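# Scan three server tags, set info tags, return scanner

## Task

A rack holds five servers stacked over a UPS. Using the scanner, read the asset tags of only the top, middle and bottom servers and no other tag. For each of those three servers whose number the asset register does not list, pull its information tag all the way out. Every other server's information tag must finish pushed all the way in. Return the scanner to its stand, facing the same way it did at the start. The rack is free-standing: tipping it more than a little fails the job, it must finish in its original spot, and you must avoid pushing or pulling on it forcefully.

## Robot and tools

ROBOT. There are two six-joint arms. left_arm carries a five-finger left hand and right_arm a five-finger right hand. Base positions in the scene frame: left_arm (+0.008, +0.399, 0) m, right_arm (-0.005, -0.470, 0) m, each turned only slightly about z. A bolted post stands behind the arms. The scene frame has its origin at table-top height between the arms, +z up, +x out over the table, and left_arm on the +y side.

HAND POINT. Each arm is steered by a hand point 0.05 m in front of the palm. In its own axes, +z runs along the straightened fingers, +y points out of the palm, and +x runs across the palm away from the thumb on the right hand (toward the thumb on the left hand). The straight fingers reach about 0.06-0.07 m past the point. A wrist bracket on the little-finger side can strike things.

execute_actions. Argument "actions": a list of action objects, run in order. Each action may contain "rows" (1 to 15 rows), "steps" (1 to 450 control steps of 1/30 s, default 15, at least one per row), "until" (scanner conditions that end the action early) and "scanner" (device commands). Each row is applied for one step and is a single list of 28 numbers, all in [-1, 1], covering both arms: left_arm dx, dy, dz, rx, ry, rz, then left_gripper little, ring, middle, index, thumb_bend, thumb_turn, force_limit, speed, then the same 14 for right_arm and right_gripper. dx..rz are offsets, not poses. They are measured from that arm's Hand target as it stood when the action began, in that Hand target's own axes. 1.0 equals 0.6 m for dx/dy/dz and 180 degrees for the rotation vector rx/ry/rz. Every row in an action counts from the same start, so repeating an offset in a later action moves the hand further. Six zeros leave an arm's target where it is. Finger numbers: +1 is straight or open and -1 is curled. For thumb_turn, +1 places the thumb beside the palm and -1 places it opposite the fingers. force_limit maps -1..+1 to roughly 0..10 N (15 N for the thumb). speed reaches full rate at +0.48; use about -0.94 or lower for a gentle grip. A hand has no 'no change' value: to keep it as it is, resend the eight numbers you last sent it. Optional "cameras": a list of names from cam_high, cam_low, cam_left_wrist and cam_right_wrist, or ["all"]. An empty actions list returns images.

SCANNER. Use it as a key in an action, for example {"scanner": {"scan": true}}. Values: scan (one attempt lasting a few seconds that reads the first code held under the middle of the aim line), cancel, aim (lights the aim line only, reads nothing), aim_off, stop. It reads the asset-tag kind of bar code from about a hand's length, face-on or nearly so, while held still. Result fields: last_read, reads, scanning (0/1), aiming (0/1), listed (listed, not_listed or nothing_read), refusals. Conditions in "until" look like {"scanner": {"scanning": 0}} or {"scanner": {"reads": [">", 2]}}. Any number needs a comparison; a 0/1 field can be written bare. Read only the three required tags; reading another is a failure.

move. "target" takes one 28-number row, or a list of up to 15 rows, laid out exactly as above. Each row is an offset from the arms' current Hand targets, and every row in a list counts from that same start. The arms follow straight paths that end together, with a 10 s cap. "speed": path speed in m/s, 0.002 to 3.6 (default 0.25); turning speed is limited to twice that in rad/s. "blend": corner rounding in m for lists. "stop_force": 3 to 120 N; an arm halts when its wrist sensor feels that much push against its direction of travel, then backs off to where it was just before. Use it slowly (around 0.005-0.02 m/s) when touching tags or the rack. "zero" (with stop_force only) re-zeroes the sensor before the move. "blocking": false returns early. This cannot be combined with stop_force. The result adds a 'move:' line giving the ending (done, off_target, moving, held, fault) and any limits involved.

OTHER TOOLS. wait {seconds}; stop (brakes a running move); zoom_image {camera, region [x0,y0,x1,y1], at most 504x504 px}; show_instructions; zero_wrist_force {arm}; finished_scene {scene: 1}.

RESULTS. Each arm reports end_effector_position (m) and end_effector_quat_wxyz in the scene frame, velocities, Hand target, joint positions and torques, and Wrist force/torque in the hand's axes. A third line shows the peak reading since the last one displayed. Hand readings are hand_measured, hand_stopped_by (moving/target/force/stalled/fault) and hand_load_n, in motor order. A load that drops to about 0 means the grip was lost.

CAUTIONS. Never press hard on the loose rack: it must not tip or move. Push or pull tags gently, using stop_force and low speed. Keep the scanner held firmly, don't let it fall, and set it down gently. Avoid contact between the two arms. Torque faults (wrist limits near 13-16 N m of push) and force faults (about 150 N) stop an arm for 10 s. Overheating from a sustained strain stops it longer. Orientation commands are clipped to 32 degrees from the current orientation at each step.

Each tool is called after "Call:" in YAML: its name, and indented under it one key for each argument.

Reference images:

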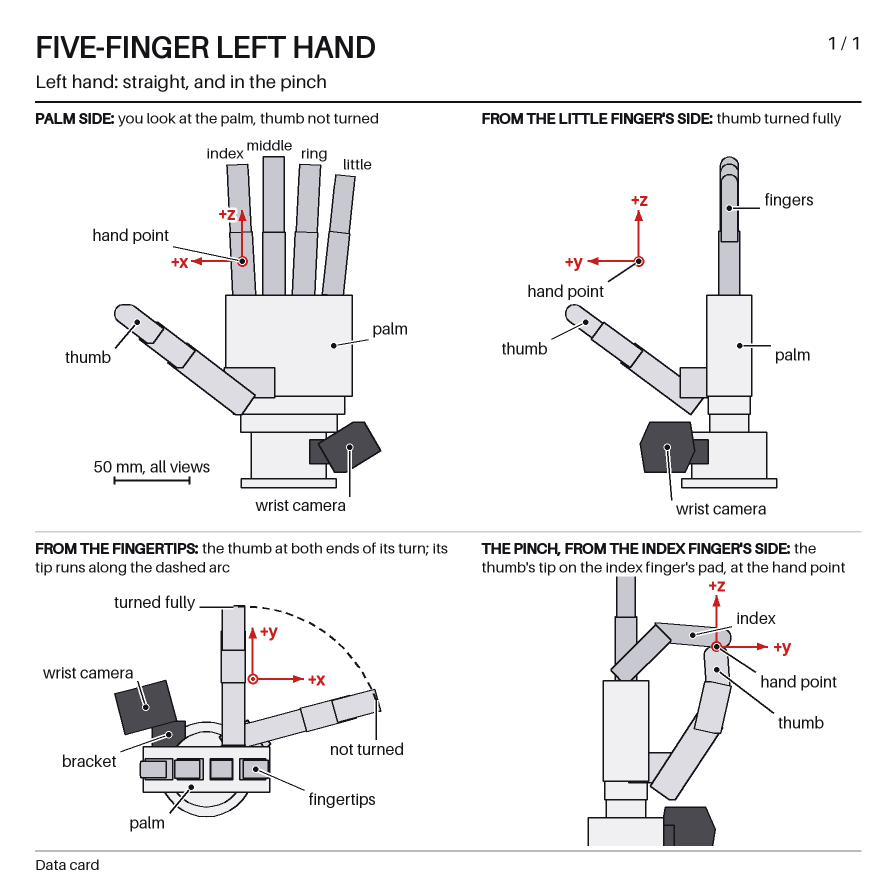

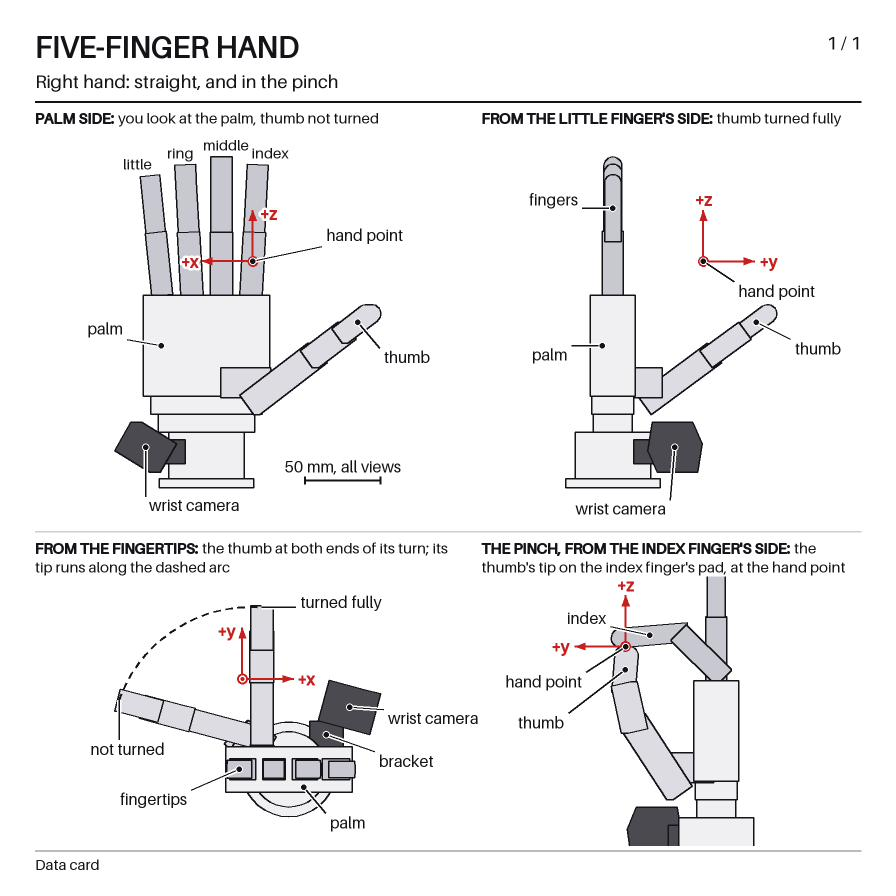

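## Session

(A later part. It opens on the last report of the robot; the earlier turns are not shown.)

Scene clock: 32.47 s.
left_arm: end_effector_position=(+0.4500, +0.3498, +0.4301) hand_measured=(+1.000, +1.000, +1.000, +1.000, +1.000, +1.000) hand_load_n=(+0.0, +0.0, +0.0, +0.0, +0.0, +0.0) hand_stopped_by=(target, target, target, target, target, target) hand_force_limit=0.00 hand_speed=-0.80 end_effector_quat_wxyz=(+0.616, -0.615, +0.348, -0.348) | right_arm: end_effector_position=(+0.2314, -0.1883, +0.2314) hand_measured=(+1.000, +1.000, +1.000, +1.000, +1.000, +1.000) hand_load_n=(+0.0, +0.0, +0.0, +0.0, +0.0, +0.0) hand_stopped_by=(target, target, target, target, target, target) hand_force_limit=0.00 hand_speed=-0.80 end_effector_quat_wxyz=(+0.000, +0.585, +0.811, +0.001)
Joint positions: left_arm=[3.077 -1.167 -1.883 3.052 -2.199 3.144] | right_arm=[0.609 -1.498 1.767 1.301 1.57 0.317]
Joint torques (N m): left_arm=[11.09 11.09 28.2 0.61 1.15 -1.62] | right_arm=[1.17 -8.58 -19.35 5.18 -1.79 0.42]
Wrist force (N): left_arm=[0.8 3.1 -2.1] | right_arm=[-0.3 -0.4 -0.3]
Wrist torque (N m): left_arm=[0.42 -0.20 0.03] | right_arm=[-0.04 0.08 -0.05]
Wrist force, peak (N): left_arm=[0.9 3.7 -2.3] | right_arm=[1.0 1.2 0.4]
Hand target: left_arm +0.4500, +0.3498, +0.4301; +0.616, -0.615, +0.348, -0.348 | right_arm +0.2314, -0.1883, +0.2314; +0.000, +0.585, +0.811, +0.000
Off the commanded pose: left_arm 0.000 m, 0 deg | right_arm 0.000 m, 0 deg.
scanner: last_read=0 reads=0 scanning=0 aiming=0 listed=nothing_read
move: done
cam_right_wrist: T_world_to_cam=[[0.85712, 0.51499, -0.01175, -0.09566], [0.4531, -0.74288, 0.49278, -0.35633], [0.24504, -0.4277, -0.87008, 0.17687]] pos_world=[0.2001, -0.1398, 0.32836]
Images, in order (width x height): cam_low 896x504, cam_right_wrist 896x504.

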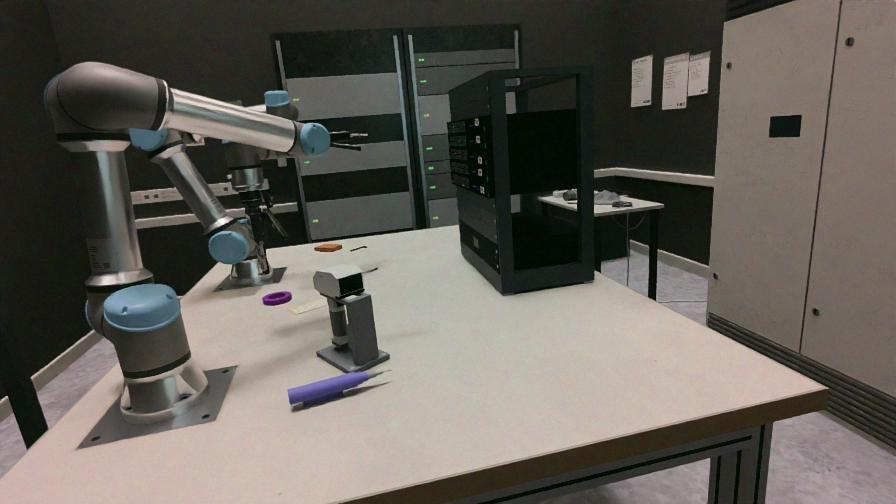

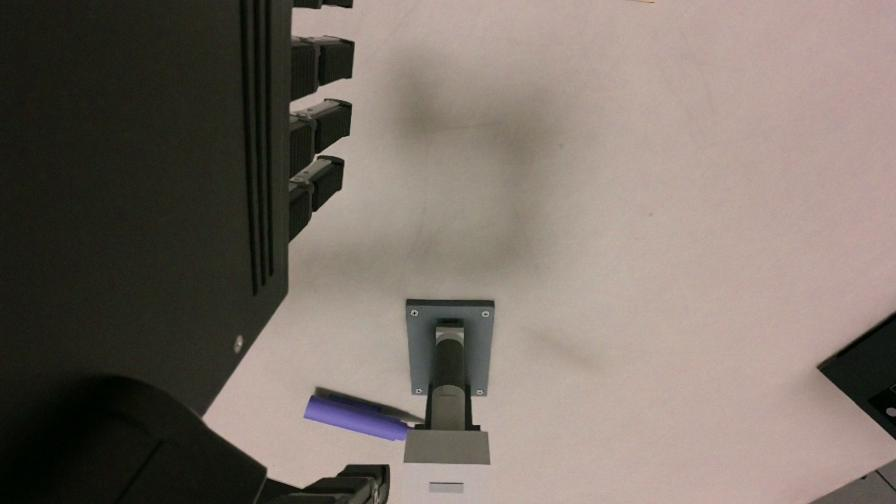

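Call:
move:
  target:
    - [0.3,0,0,0,0,0,1,1,1,1,1,1,0,-0.8,-0.153,0.037,-0.133,0,0,0.4667,1,1,1,1,1,-1,0,0]
    - [0.666,0,-0.186,0,0,0,1,1,1,1,1,1,0,-0.8,-0.3595,0.0385,-0.1143,0,0,0.9333,1,1,1,1,1,-1,0,0]
  blend: [0.05,0]
  speed: 0.35
  cameras: ["all"]

Call:
zoom_image:
  camera: "cam_right_wrist"
  region: [250, 200, 600, 504]

Call:
zoom_image:
  camera: "cam_left_wrist"
  region: [100, 150, 604, 504]

Scene clock: 40.67 s.
left_arm: end_effector_position=(+0.5602, -0.0502, +0.4294) hand_measured=(+1.000, +1.000, +1.000, +1.000, +1.000, +1.000) hand_load_n=(+0.0, -0.5, +0.0, +0.0, +0.0, -0.5) hand_stopped_by=(target, target, target, target, target, target) hand_force_limit=0.00 hand_speed=-0.80 end_effector_quat_wxyz=(+0.616, -0.615, +0.348, -0.348) | right_arm: end_effector_position=(+0.3215, -0.3857, +0.2998) hand_measured=(+1.000, +1.000, +1.000, +1.000, +1.000, -1.000) hand_load_n=(+0.0, +0.0, +0.0, +0.0, +0.0, +0.0) hand_stopped_by=(target, target, target, target, target, target) hand_force_limit=0.00 hand_speed=0.00 end_effector_quat_wxyz=(+0.000, +0.868, -0.497, +0.000)
Joint positions: left_arm=[2.33 -2.168 -0.782 2.96 -2.945 3.152] | right_arm=[-0.147 -1.36 1.43 1.5 1.57 2.492]
Joint torques (N m): left_arm=[13.31 55.44 13.85 1.54 1.6 1.17] | right_arm=[-0.59 -36.79 -22.38 2.04 1.54 0.18]
Wrist force (N): left_arm=[0.9 3.0 -2.2] | right_arm=[-0.7 0.0 -0.1]
Wrist torque (N m): left_arm=[0.40 -0.22 0.04] | right_arm=[0.08 0.09 0.06]
Wrist force, peak (N): left_arm=[1.8 3.3 -2.4] | right_arm=[-0.7 -0.7 -0.1]
Hand target: left_arm +0.5602, -0.0501, +0.4295; +0.616, -0.615, +0.348, -0.348 | right_arm +0.3215, -0.3857, +0.2998; +0.000, +0.868, -0.497, +0.000
Off the commanded pose: left_arm 0.000 m, 0 deg | right_arm 0.000 m, 0 deg.
scanner: last_read=0 reads=0 scanning=0 aiming=0 listed=nothing_read
move: done
cam_left_wrist: T_world_to_cam=[[0.12639, -0.18037, 0.97544, -0.50295], [-0.03178, -0.98356, -0.17775, 0.04164], [0.99147, -0.00853, -0.13004, -0.38801]] pos_world=[0.44959, -0.05307, 0.44754]
cam_right_wrist: T_world_to_cam=[[-0.73096, -0.68229, -0.01353, -0.02116], [-0.59824, 0.63111, 0.49377, 0.29033], [-0.32835, 0.36901, -0.86949, 0.62128]] pos_world=[0.36222, -0.42693, 0.39655]

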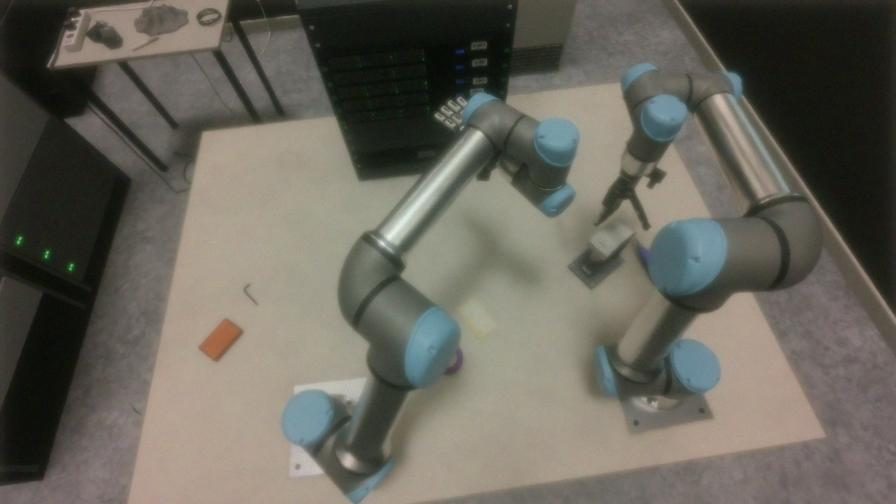

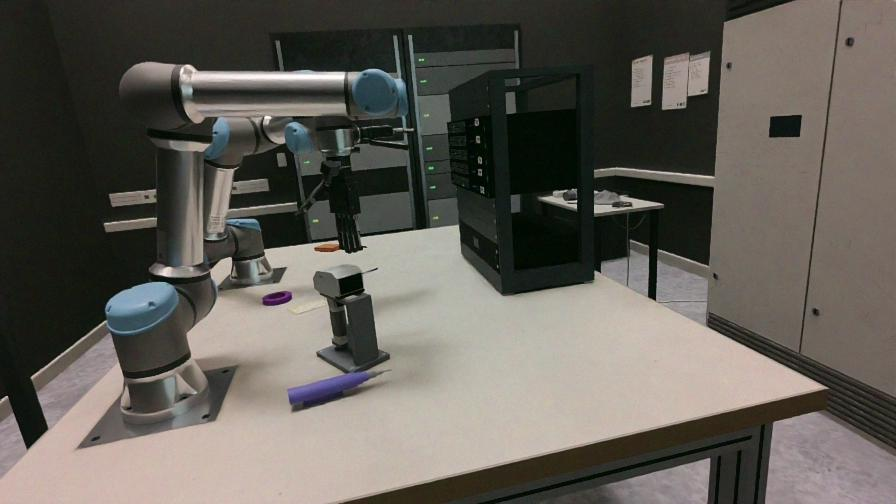

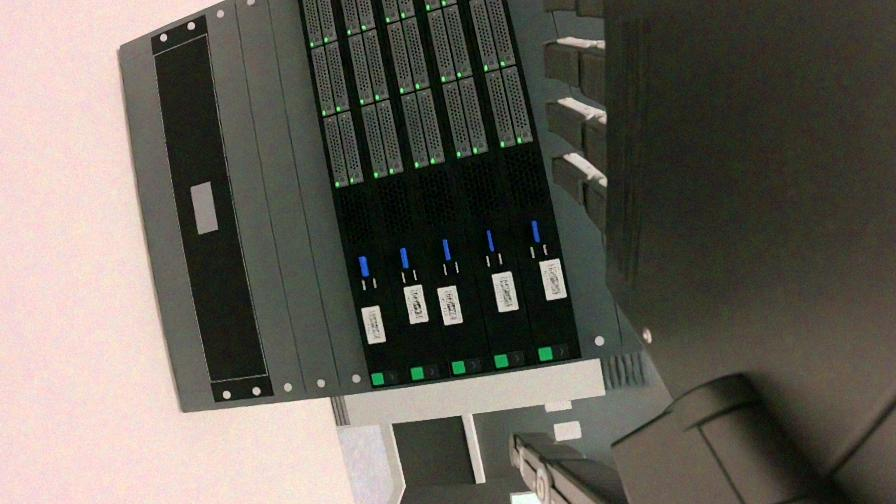

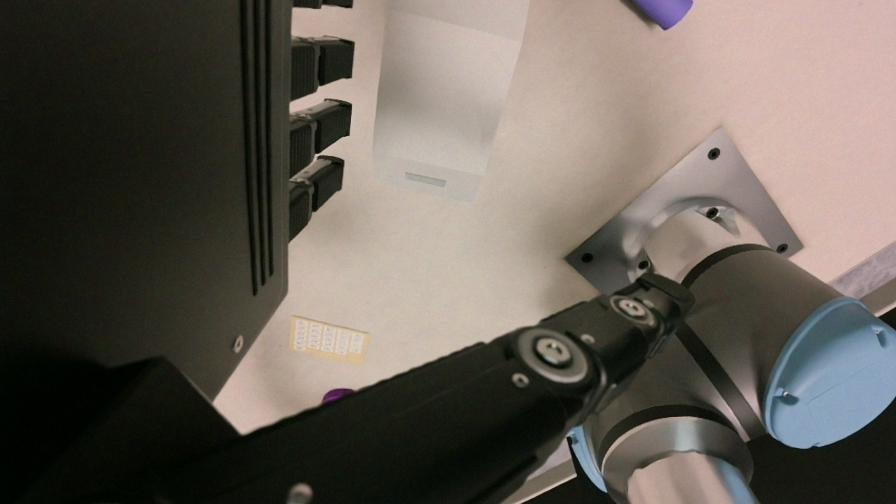

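Scaled by 1.440 from the camera's image (finer frame: 1280x720).

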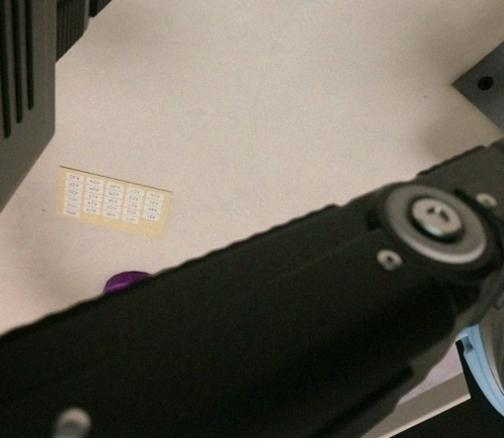

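Scaled by 1.000.

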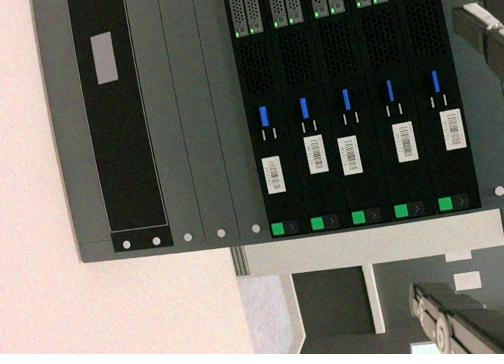

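Call:
zoom_image:
  camera: "cam_left_wrist"
  region: [340, 200, 590, 400]

Call:
zoom_image:
  camera: "cam_left_wrist"
  region: [340, 220, 480, 330]

Call:
zoom_image:
  camera: "cam_left_wrist"
  region: [440, 200, 580, 310]

Scaled by 2.016 from the camera's image (finer frame: 1280x720).

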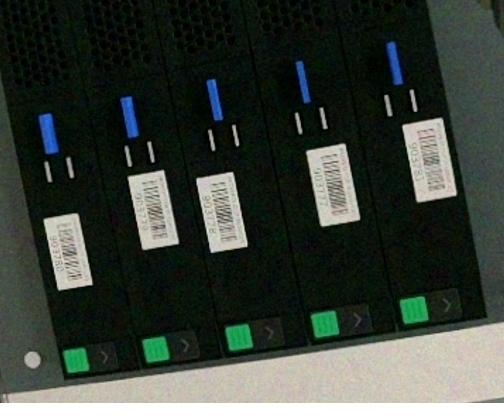

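Scaled by 3.600 from the camera's image (finer frame: 1280x720).

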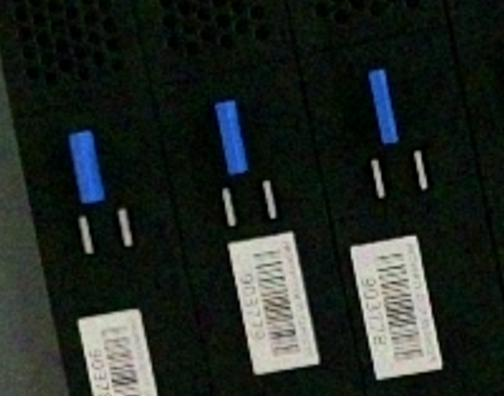

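Scaled by 3.600 from the camera's image (finer frame: 1280x720).

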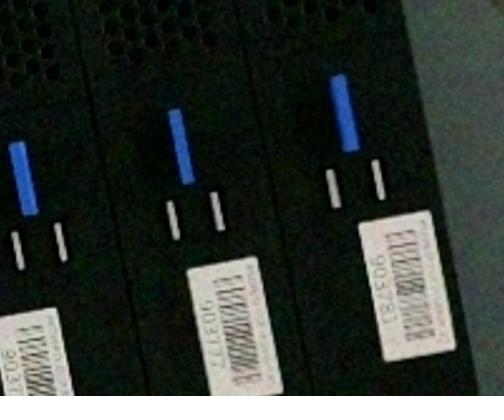

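Call:
zoom_image:
  camera: "cam_right_wrist"
  region: [280, 0, 580, 230]

Scaled by 1.680 from the camera's image (finer frame: 1280x720).

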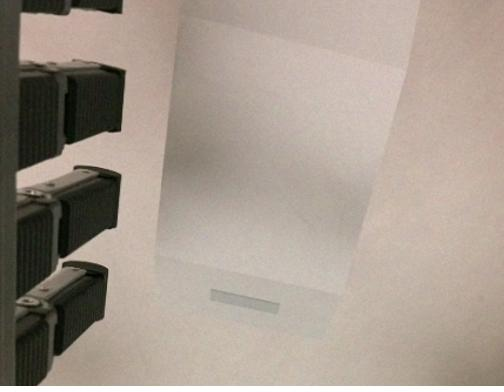

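Call:
move:
  target: [0,0,0,0,0,0,1,1,1,1,1,1,0,-0.8,0,-0.005,0.15,0,0,0,1,1,1,1,1,-1,0,0]
  speed: 0.15
  cameras: ["cam_right_wrist","cam_low"]

Call:
zoom_image:
  camera: "cam_right_wrist"
  region: [280, 0, 580, 230]

Call:
zoom_image:
  camera: "cam_low"
  region: [280, 170, 420, 330]

Scene clock: 46.03 s.
left_arm: end_effector_position=(+0.5602, -0.0501, +0.4295) hand_measured=(+1.000, +1.000, +1.000, +1.000, +1.000, +1.000) hand_load_n=(+0.0, +0.0, +0.0, +0.0, +0.0, +0.0) hand_stopped_by=(target, target, target, target, target, target) hand_force_limit=0.00 hand_speed=-0.80 end_effector_quat_wxyz=(+0.616, -0.615, +0.348, -0.348) | right_arm: end_effector_position=(+0.3241, -0.3841, +0.2098) hand_measured=(+1.000, +1.000, +1.000, +1.000, +1.000, -1.000) hand_load_n=(+0.0, +0.0, +0.0, +0.0, +0.0, +0.0) hand_stopped_by=(target, target, target, target, target, target) hand_force_limit=0.00 hand_speed=0.00 end_effector_quat_wxyz=(+0.000, +0.868, -0.497, +0.000)
Joint positions: left_arm=[2.33 -2.168 -0.782 2.96 -2.945 3.152] | right_arm=[-0.142 -1.314 1.607 1.278 1.57 2.498]
Joint torques (N m): left_arm=[14.02 51.1 24.64 -0.54 1.57 -1.98] | right_arm=[-0.71 -37.63 -16.5 2.86 -1.59 0.03]
Wrist force (N): left_arm=[0.8 3.3 -1.9] | right_arm=[-0.3 -0.6 -0.2]
Wrist torque (N m): left_arm=[0.43 -0.19 -0.02] | right_arm=[-0.03 0.11 -0.08]
Wrist force, peak (N): left_arm=[1.0 3.6 -2.1] | right_arm=[-0.3 0.0 -1.6]
Hand target: left_arm +0.5602, -0.0501, +0.4295; +0.616, -0.615, +0.348, -0.348 | right_arm +0.3241, -0.3841, +0.2098; +0.000, +0.868, -0.497, +0.000
Off the commanded pose: left_arm 0.000 m, 0 deg | right_arm 0.000 m, 0 deg.
scanner: last_read=0 reads=0 scanning=0 aiming=0 listed=nothing_read
move: done
cam_right_wrist: T_world_to_cam=[[-0.73113, -0.68211, -0.01339, -0.01928], [-0.59803, 0.63131, 0.49377, 0.33527], [-0.32835, 0.36902, -0.86949, 0.54337]] pos_world=[0.36482, -0.42533, 0.30665]
Images, in order (width x height): cam_low 896x504, cam_right_wrist 896x504.

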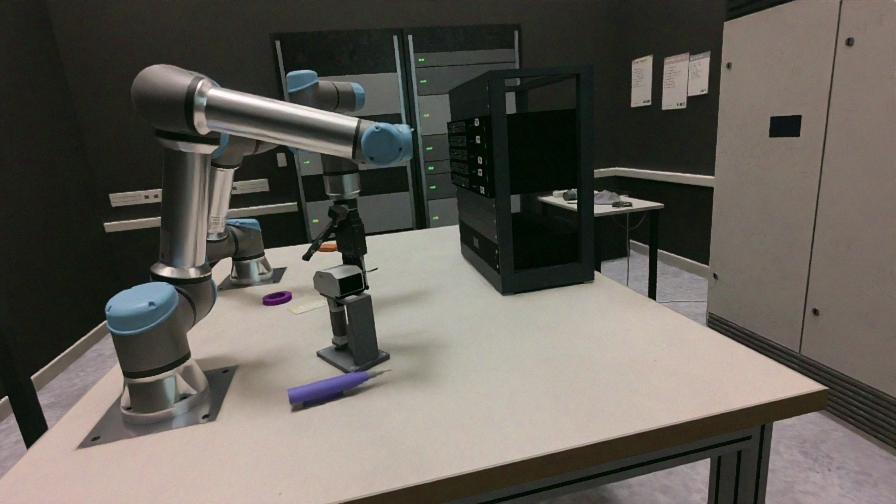

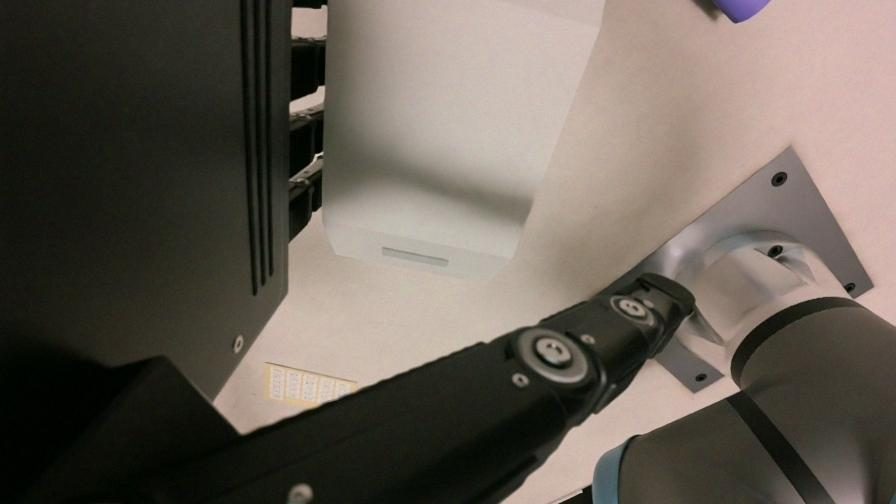

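Scaled by 1.680 from the camera's image (finer frame: 1280x720).

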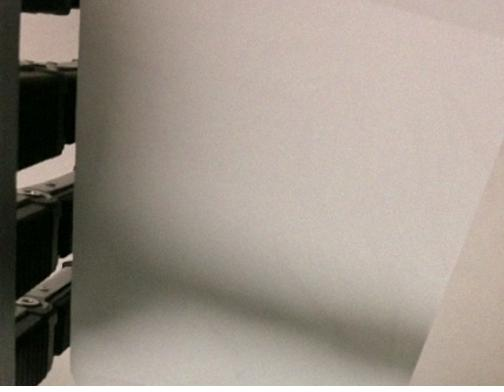

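Scaled by 3.150 from the camera's image (finer frame: 1280x720).

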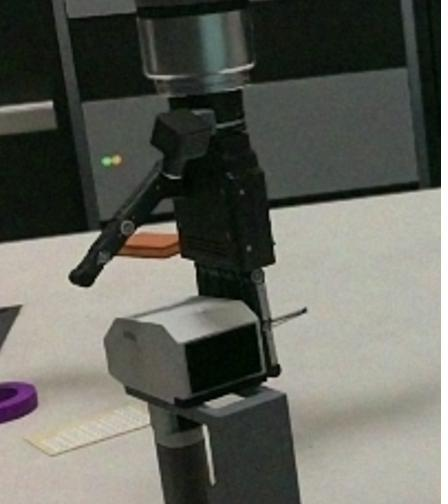

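Call:
move:
  target: [0,0,0,0,0,0,1,1,1,1,1,1,0,-0.8,0,0,0.0667,0,0,0,1,1,1,1,1,-1,0,0]
  speed: 0.04
  stop_force: 6
  cameras: ["cam_right_wrist","cam_low"]

Call:
zoom_image:
  camera: "cam_low"
  region: [280, 170, 420, 330]

Scene clock: 48.73 s.
left_arm: end_effector_position=(+0.5602, -0.0501, +0.4295) hand_measured=(+1.000, +1.000, +1.000, +1.000, +1.000, +1.000) hand_load_n=(+0.0, +0.0, -0.5, +0.0, +0.0, -0.5) hand_stopped_by=(target, target, target, target, target, target) hand_force_limit=0.00 hand_speed=-0.80 end_effector_quat_wxyz=(+0.616, -0.615, +0.348, -0.348) | right_arm: end_effector_position=(+0.3241, -0.3841, +0.1698) hand_measured=(+1.000, +1.000, +1.000, +1.000, +1.000, -1.000) hand_load_n=(+0.0, +0.0, +0.0, +0.0, +0.0, +0.0) hand_stopped_by=(target, target, target, target, target, target) hand_force_limit=0.00 hand_speed=0.00 end_effector_quat_wxyz=(+0.000, +0.868, -0.497, +0.000)
Joint positions: left_arm=[2.33 -2.168 -0.782 2.96 -2.945 3.152] | right_arm=[-0.142 -1.283 1.674 1.179 1.57 2.498]
Joint torques (N m): left_arm=[13.66 44.11 28.55 -0.63 1.72 -1.95] | right_arm=[6.53 -38.33 -25.12 5.32 1.12 1.87]
Wrist force (N): left_arm=[1.2 2.9 -1.9] | right_arm=[-0.5 -0.5 -0.3]
Wrist torque (N m): left_arm=[0.36 -0.24 0.01] | right_arm=[0.03 0.14 -0.04]
Wrist force, peak (N): left_arm=[0.9 3.4 -2.1] | right_arm=[0.8 -2.1 -8.9]
Hand target: left_arm +0.5602, -0.0501, +0.4295; +0.616, -0.615, +0.348, -0.348 | right_arm +0.3241, -0.3841, +0.1698; +0.000, +0.868, -0.497, +0.000
Off the commanded pose: left_arm 0.000 m, 0 deg | right_arm 0.000 m, 0 deg.
scanner: last_read=0 reads=0 scanning=0 aiming=0 listed=nothing_read
move: done
cam_right_wrist: T_world_to_cam=[[-0.73109, -0.68215, -0.01359, -0.0198], [-0.59818, 0.63125, 0.49366, 0.35508], [-0.32817, 0.36904, -0.86955, 0.50855]] pos_world=[0.36482, -0.42533, 0.26665]
Images, in order (width x height): cam_low 896x504, cam_right_wrist 896x504.

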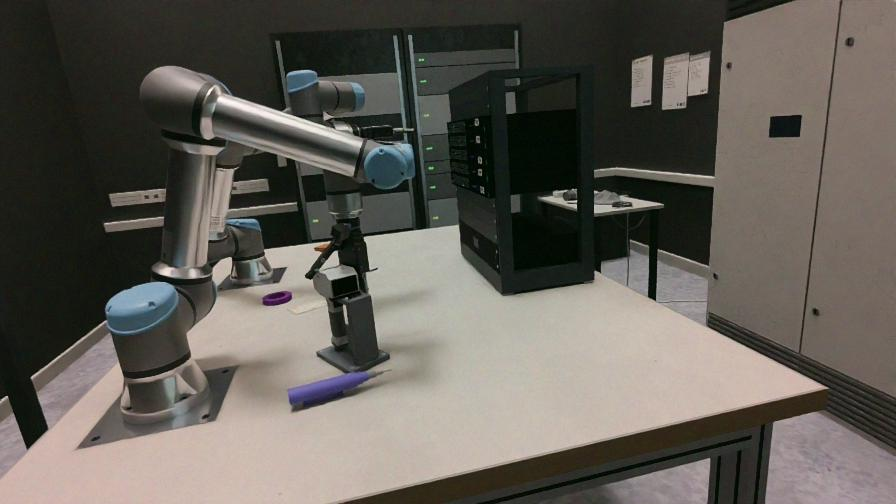

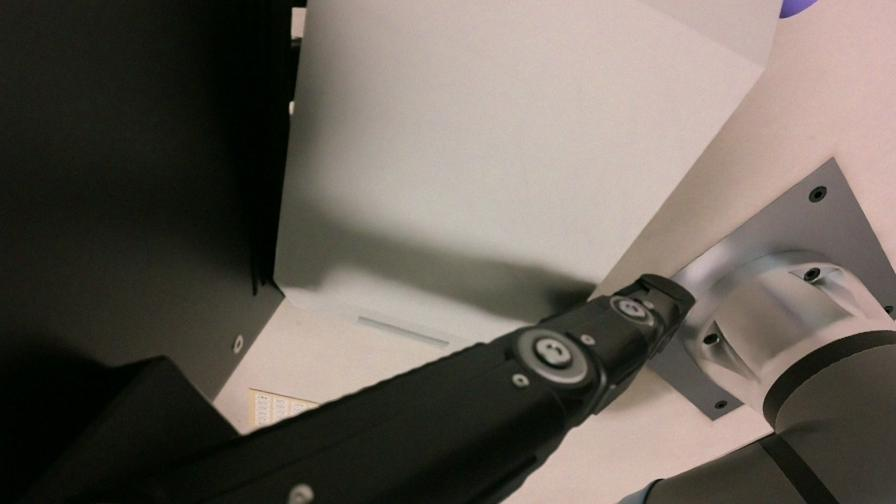

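Scaled by 3.150 from the camera's image (finer frame: 1280x720).

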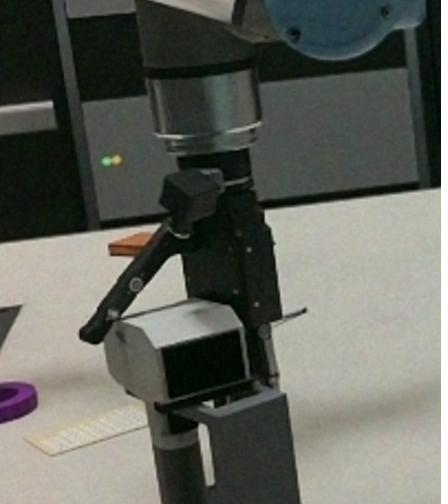

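Call:
move:
  target: [0,0,0,0,0,0,1,1,1,1,1,1,0,-0.8,0,0.015,0,0,0,0,1,1,1,1,1,-1,0,0]
  speed: 0.01
  stop_force: 3
  cameras: ["cam_right_wrist"]

Scene clock: 50.27 s.
left_arm: end_effector_position=(+0.5602, -0.0501, +0.4295) hand_measured=(+1.000, +1.000, +1.000, +1.000, +1.000, +1.000) hand_load_n=(-0.5, +0.0, +0.0, +0.0, +0.0, -0.5) hand_stopped_by=(target, target, target, target, target, target) hand_force_limit=0.00 hand_speed=-0.80 end_effector_quat_wxyz=(+0.616, -0.615, +0.348, -0.348) | right_arm: end_effector_position=(+0.3202, -0.3864, +0.1698) hand_measured=(+1.000, +1.000, +1.000, +1.000, +1.000, -1.000) hand_load_n=(+0.0, +0.0, +0.0, +0.0, +0.0, +0.0) hand_stopped_by=(target, target, target, target, target, target) hand_force_limit=0.00 hand_speed=0.00 end_effector_quat_wxyz=(+0.000, +0.868, -0.497, +0.000)
Joint positions: left_arm=[2.33 -2.168 -0.782 2.96 -2.945 3.152] | right_arm=[-0.149 -1.293 1.687 1.176 1.57 2.491]
Joint torques (N m): left_arm=[13.02 45.99 28.93 -0.71 1.77 -1.88] | right_arm=[6.33 -15.94 -24.6 5.62 1.13 1.97]
Wrist force (N): left_arm=[0.9 3.3 -2.0] | right_arm=[-0.1 -2.0 0.1]
Wrist torque (N m): left_arm=[0.42 -0.20 -0.02] | right_arm=[-0.07 0.09 0.03]
Wrist force, peak (N): left_arm=[1.0 3.4 -2.1] | right_arm=[-0.1 -3.7 -1.3]
Hand target: left_arm +0.5602, -0.0501, +0.4295; +0.616, -0.615, +0.348, -0.348 | right_arm +0.3202, -0.3864, +0.1698; +0.000, +0.868, -0.497, +0.000 (not the last commanded pose)
Off the commanded pose: left_arm 0.000 m, 0 deg | right_arm 0.004 m, 0 deg.
scanner: last_read=0 reads=0 scanning=0 aiming=0 listed=nothing_read
move: contact (right_arm)
cam_right_wrist: T_world_to_cam=[[-0.73109, -0.68215, -0.01359, -0.02422], [-0.59819, 0.63127, 0.49362, 0.35422], [-0.32815, 0.36901, -0.86957, 0.50811]] pos_world=[0.36092, -0.42763, 0.26665]

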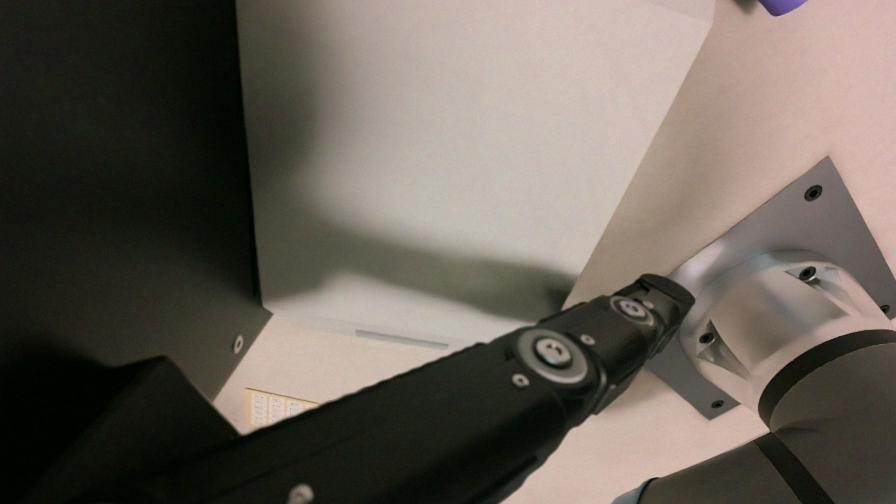

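Call:
execute_actions:
  actions:
    - {"rows":[[0,0,0,0,0,0,1,1,1,1,1,1,0,-0.8,0,0,0,0,0,0,1,1,1,1,-0.4,-1,-0.5,-0.93]],"steps":180}
  cameras: ["cam_right_wrist"]

Scene clock: 56.83 s.
left_arm: end_effector_position=(+0.5602, -0.0501, +0.4295) hand_measured=(+1.000, +1.000, +1.000, +1.000, +1.000, +1.000) hand_load_n=(+0.0, +0.0, +0.0, +0.0, +0.0, +0.0) hand_stopped_by=(target, target, target, target, target, target) hand_force_limit=0.00 hand_speed=-0.80 end_effector_quat_wxyz=(+0.616, -0.615, +0.348, -0.348) | right_arm: end_effector_position=(+0.3202, -0.3864, +0.1698) hand_measured=(+1.000, +1.000, +1.000, +1.000, +0.804, -1.000) hand_load_n=(+0.0, +0.0, +0.0, +0.0, +4.0, +0.0) hand_stopped_by=(target, target, target, target, force, target) hand_force_limit=-0.50 hand_speed=-0.93 end_effector_quat_wxyz=(+0.000, +0.868, -0.497, +0.000)
Joint positions: left_arm=[2.33 -2.168 -0.782 2.96 -2.945 3.152] | right_arm=[-0.149 -1.293 1.687 1.176 1.57 2.491]
Joint torques (N m): left_arm=[13.85 44.94 29.06 -0.65 1.57 -1.81] | right_arm=[5.54 -15.99 -20.26 0.7 -1.57 1.99]
Wrist force (N): left_arm=[0.8 3.4 -2.0] | right_arm=[1.1 -0.6 -3.1]
Wrist torque (N m): left_arm=[0.45 -0.20 -0.02] | right_arm=[0.03 0.08 0.06]
Wrist force, peak (N): left_arm=[1.0 3.4 -2.4] | right_arm=[1.5 -0.6 -4.2]
Hand target: left_arm +0.5602, -0.0501, +0.4295; +0.616, -0.615, +0.348, -0.348 | right_arm +0.3202, -0.3864, +0.1698; +0.000, +0.868, -0.497, +0.000
Off the commanded pose: left_arm 0.000 m, 0 deg | right_arm 0.000 m, 0 deg.
scanner: last_read=0 reads=0 scanning=0 aiming=0 listed=nothing_read
cam_right_wrist: T_world_to_cam=[[-0.73109, -0.68215, -0.01359, -0.02422], [-0.59819, 0.63127, 0.49362, 0.35422], [-0.32815, 0.36901, -0.86957, 0.50811]] pos_world=[0.36092, -0.42763, 0.26665]

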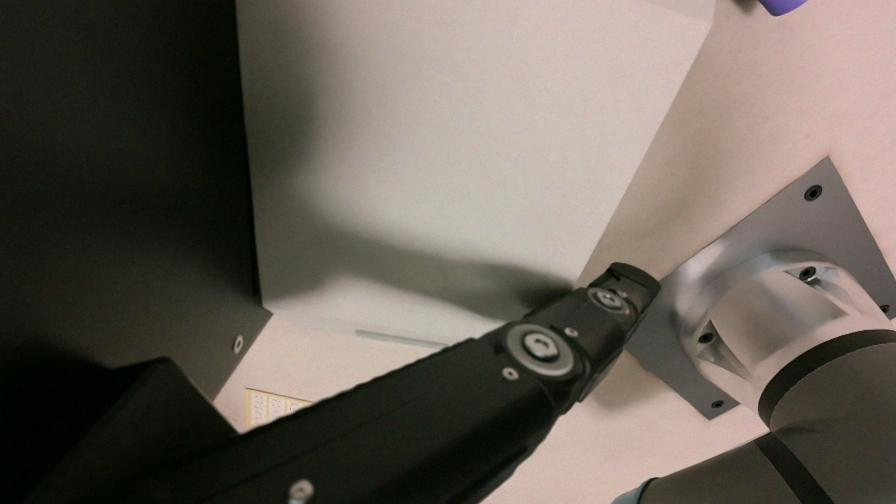

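Call:
execute_actions:
  actions:
    - {"rows":[[0,0,0,0,0,0,1,1,1,1,1,1,0,-0.8,0,0,0,0,0,0,1,1,1,1,1,-1,-0.5,-0.7]],"steps":30}
    - {"rows":[[0,0,0,0,0,0,1,1,1,1,1,1,0,-0.8,0,-0.003,-0.005,0,0,0,1,1,1,1,1,-1,-0.5,-0.7],[0,0,0,0,0,0,1,1,1,1,1,1,0,-0.8,0,-0.003,-0.01,0,0,0,1,1,1,1,1,-1,-0.5,-0.7],[0,0,0,0,0,0,1,1,1,1,1,1,0,-0.8,0,-0.003,-0.0175,0,0,0,1,1,1,1,1,-1,-0.5,-0.7]],"steps":30}
    - {"rows":[[0,0,0,0,0,0,1,1,1,1,1,1,0,-0.8,0,0.003,0,0,0,0,1,1,1,1,-0.4,-1,-0.5,-0.93]],"steps":200}
  cameras: ["cam_right_wrist","cam_low"]

Call:
zoom_image:
  camera: "cam_low"
  region: [290, 210, 400, 330]

Scene clock: 67.33 s.
left_arm: end_effector_position=(+0.5602, -0.0501, +0.4295) hand_measured=(+1.000, +1.000, +1.000, +1.000, +1.000, +1.000) hand_load_n=(+0.0, +0.0, +0.0, +0.0, +0.0, -0.5) hand_stopped_by=(target, target, target, target, target, target) hand_force_limit=0.00 hand_speed=-0.80 end_effector_quat_wxyz=(+0.616, -0.615, +0.348, -0.348) | right_arm: end_effector_position=(+0.3202, -0.3864, +0.1803) hand_measured=(+1.000, +1.000, +1.000, +1.000, +0.604, -1.000) hand_load_n=(+0.0, +0.0, +0.0, +0.0, +3.5, +0.0) hand_stopped_by=(target, target, target, target, force, target) hand_force_limit=-0.50 hand_speed=-0.93 end_effector_quat_wxyz=(+0.000, +0.868, -0.497, +0.000)
Joint positions: left_arm=[2.33 -2.168 -0.782 2.96 -2.945 3.152] | right_arm=[-0.149 -1.302 1.671 1.202 1.57 2.49]
Joint torques (N m): left_arm=[12.72 45.08 28.08 -0.67 1.11 -2.05] | right_arm=[6.84 -15.66 -24.23 4.52 -0.92 1.76]
Wrist force (N): left_arm=[0.8 3.3 -2.0] | right_arm=[0.5 0.4 -1.5]
Wrist torque (N m): left_arm=[0.44 -0.18 -0.03] | right_arm=[0.02 0.08 0.09]
Wrist force, peak (N): left_arm=[0.8 3.6 -2.2] | right_arm=[1.5 -0.6 -4.1]
Hand target: left_arm +0.5602, -0.0501, +0.4295; +0.616, -0.615, +0.348, -0.348 | right_arm +0.3202, -0.3864, +0.1803; +0.000, +0.868, -0.497, +0.000
Off the commanded pose: left_arm 0.000 m, 0 deg | right_arm 0.000 m, 0 deg.
scanner: last_read=0 reads=0 scanning=0 aiming=0 listed=nothing_read
cam_right_wrist: T_world_to_cam=[[-0.73109, -0.68215, -0.01359, -0.02408], [-0.59819, 0.63127, 0.49362, 0.34904], [-0.32815, 0.36901, -0.86957, 0.51724]] pos_world=[0.36092, -0.42763, 0.27715]
Images, in order (width x height): cam_low 896x504, cam_right_wrist 896x504.

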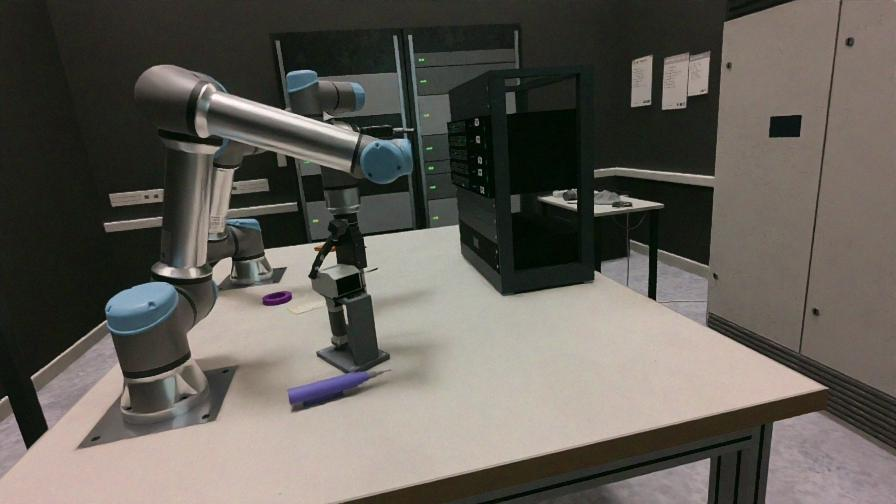

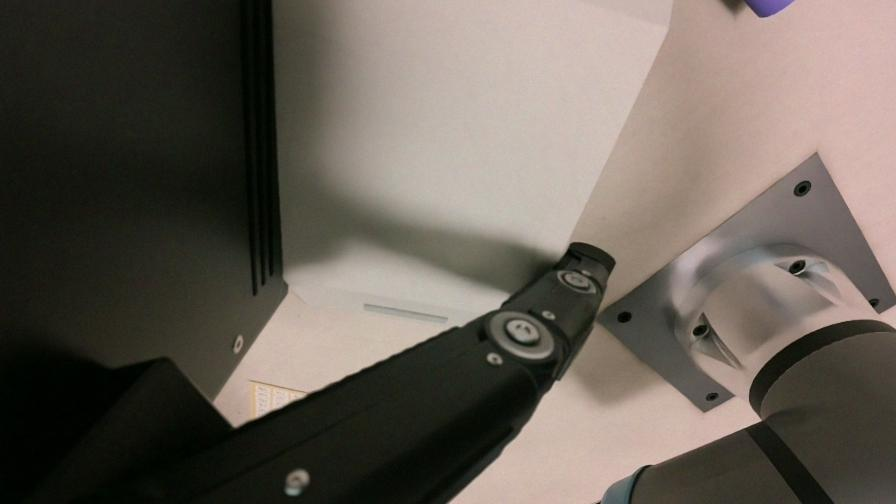

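Scaled by 4.200 from the camera's image (finer frame: 1280x720).

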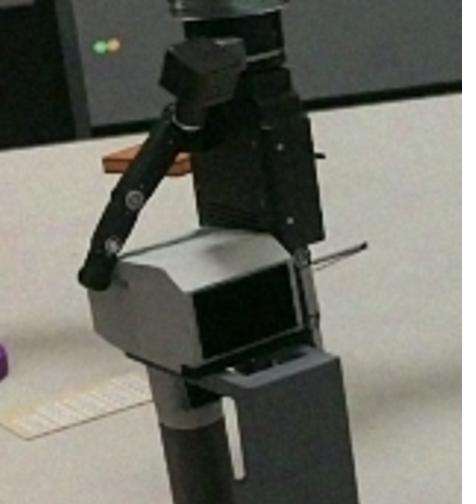

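Call:
execute_actions:
  actions:
    - {"rows":[[0,0,0,0,0,0,1,1,1,1,1,1,0,-0.8,0,0,0,0,0,0,1,1,1,1,0.9,-1,-0.5,-0.7]],"steps":30}
    - {"rows":[[0,0,0,0,0,0,1,1,1,1,1,1,0,-0.8,0.005,-0.003,-0.001,0,0,0,1,1,1,1,0.9,-1,-0.5,-0.7],[0,0,0,0,0,0,1,1,1,1,1,1,0,-0.8,0.012,-0.003,-0.002,0,0,0,1,1,1,1,0.9,-1,-0.5,-0.7],[0,0,0,0,0,0,1,1,1,1,1,1,0,-0.8,0.020,-0.003,-0.002,0,0,0,1,1,1,1,0.9,-1,-0.5,-0.7],[0,0,0,0,0,0,1,1,1,1,1,1,0,-0.8,0.027,-0.003,-0.002,0,0,0,1,1,1,1,0.9,-1,-0.5,-0.7]],"steps":30}
    - {"rows":[[0,0,0,0,0,0,1,1,1,1,1,1,0,-0.8,0,0.003,0,0,0,0,1,1,1,1,-0.4,-1,-0.5,-0.93]],"steps":170}
  cameras: ["cam_right_wrist","cam_low"]

Call:
zoom_image:
  camera: "cam_low"
  region: [290, 210, 400, 330]

Scene clock: 75.87 s.
left_arm: end_effector_position=(+0.5602, -0.0501, +0.4295) hand_measured=(+1.000, +1.000, +1.000, +1.000, +1.000, +1.000) hand_load_n=(+0.0, +0.0, +0.0, +0.0, +0.0, -0.5) hand_stopped_by=(target, target, target, target, target, target) hand_force_limit=0.00 hand_speed=-0.80 end_effector_quat_wxyz=(+0.616, -0.615, +0.348, -0.348) | right_arm: end_effector_position=(+0.3284, -0.4004, +0.1815) hand_measured=(+1.000, +1.000, +1.000, +1.000, +0.612, -1.000) hand_load_n=(+0.0, +0.0, +0.0, +0.0, +4.0, +0.0) hand_stopped_by=(target, target, target, target, force, target) hand_force_limit=-0.50 hand_speed=-0.93 end_effector_quat_wxyz=(+0.000, +0.868, -0.497, +0.000)
Joint positions: left_arm=[2.33 -2.168 -0.782 2.96 -2.945 3.152] | right_arm=[-0.182 -1.291 1.652 1.209 1.57 2.457]
Joint torques (N m): left_arm=[12.8 45.65 28.05 -0.71 1.11 -2.07] | right_arm=[5.99 -16.29 -25.16 0.66 -1.21 1.84]
Wrist force (N): left_arm=[0.7 3.3 -2.1] | right_arm=[0.2 0.1 -0.8]
Wrist torque (N m): left_arm=[0.42 -0.18 -0.02] | right_arm=[-0.01 0.04 0.12]
Wrist force, peak (N): left_arm=[1.2 3.4 -2.2] | right_arm=[0.0 -2.1 -1.4]
Hand target: left_arm +0.5602, -0.0501, +0.4295; +0.616, -0.615, +0.348, -0.348 | right_arm +0.3284, -0.4004, +0.1815; +0.000, +0.868, -0.497, +0.000
Off the commanded pose: left_arm 0.000 m, 0 deg | right_arm 0.000 m, 0 deg.
scanner: last_read=0 reads=0 scanning=0 aiming=0 listed=nothing_read
cam_right_wrist: T_world_to_cam=[[-0.73109, -0.68215, -0.01359, -0.02762], [-0.59819, 0.63127, 0.49362, 0.36219], [-0.32815, 0.36901, -0.86957, 0.52614]] pos_world=[0.36912, -0.44163, 0.27835]
Images, in order (width x height): cam_low 896x504, cam_right_wrist 896x504.

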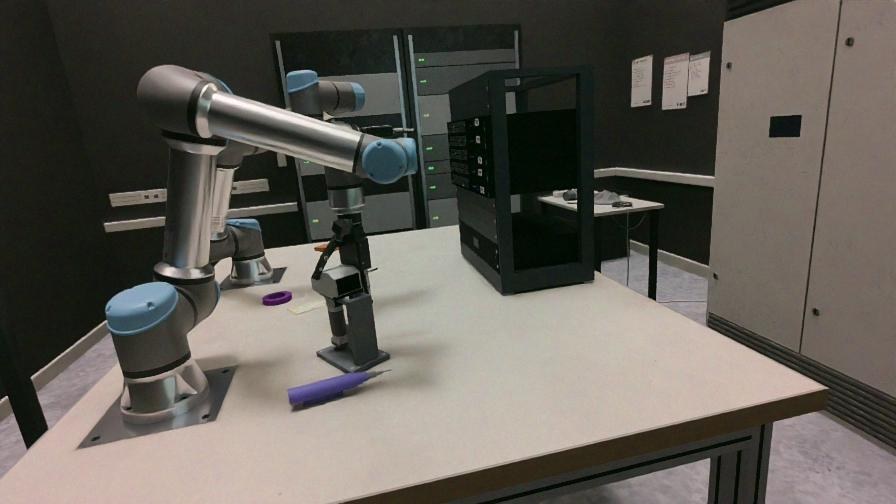

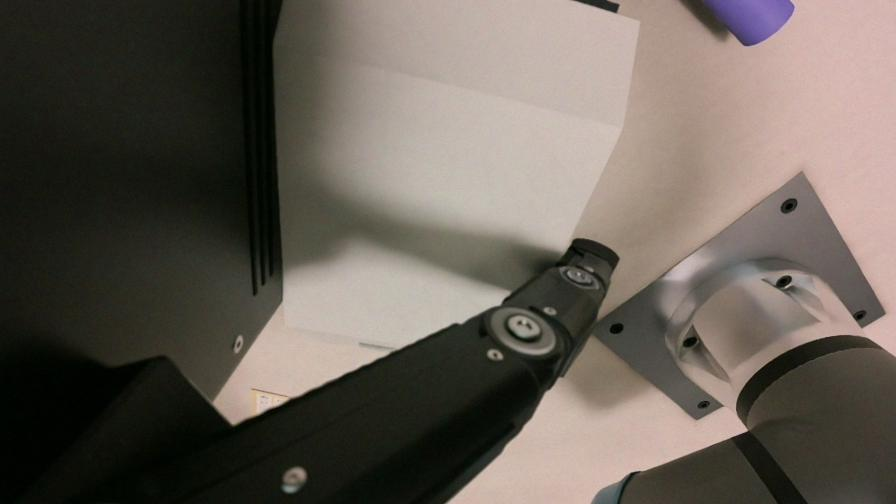

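Scaled by 4.200 from the camera's image (finer frame: 1280x720).

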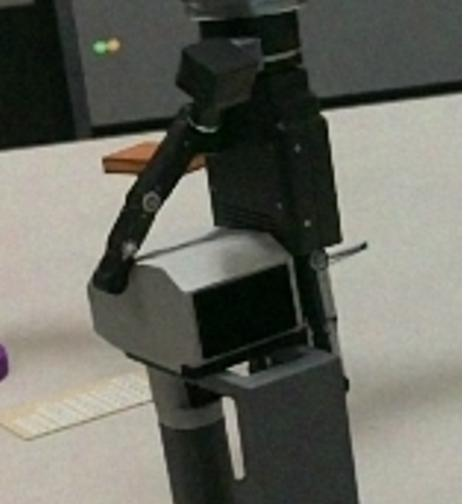

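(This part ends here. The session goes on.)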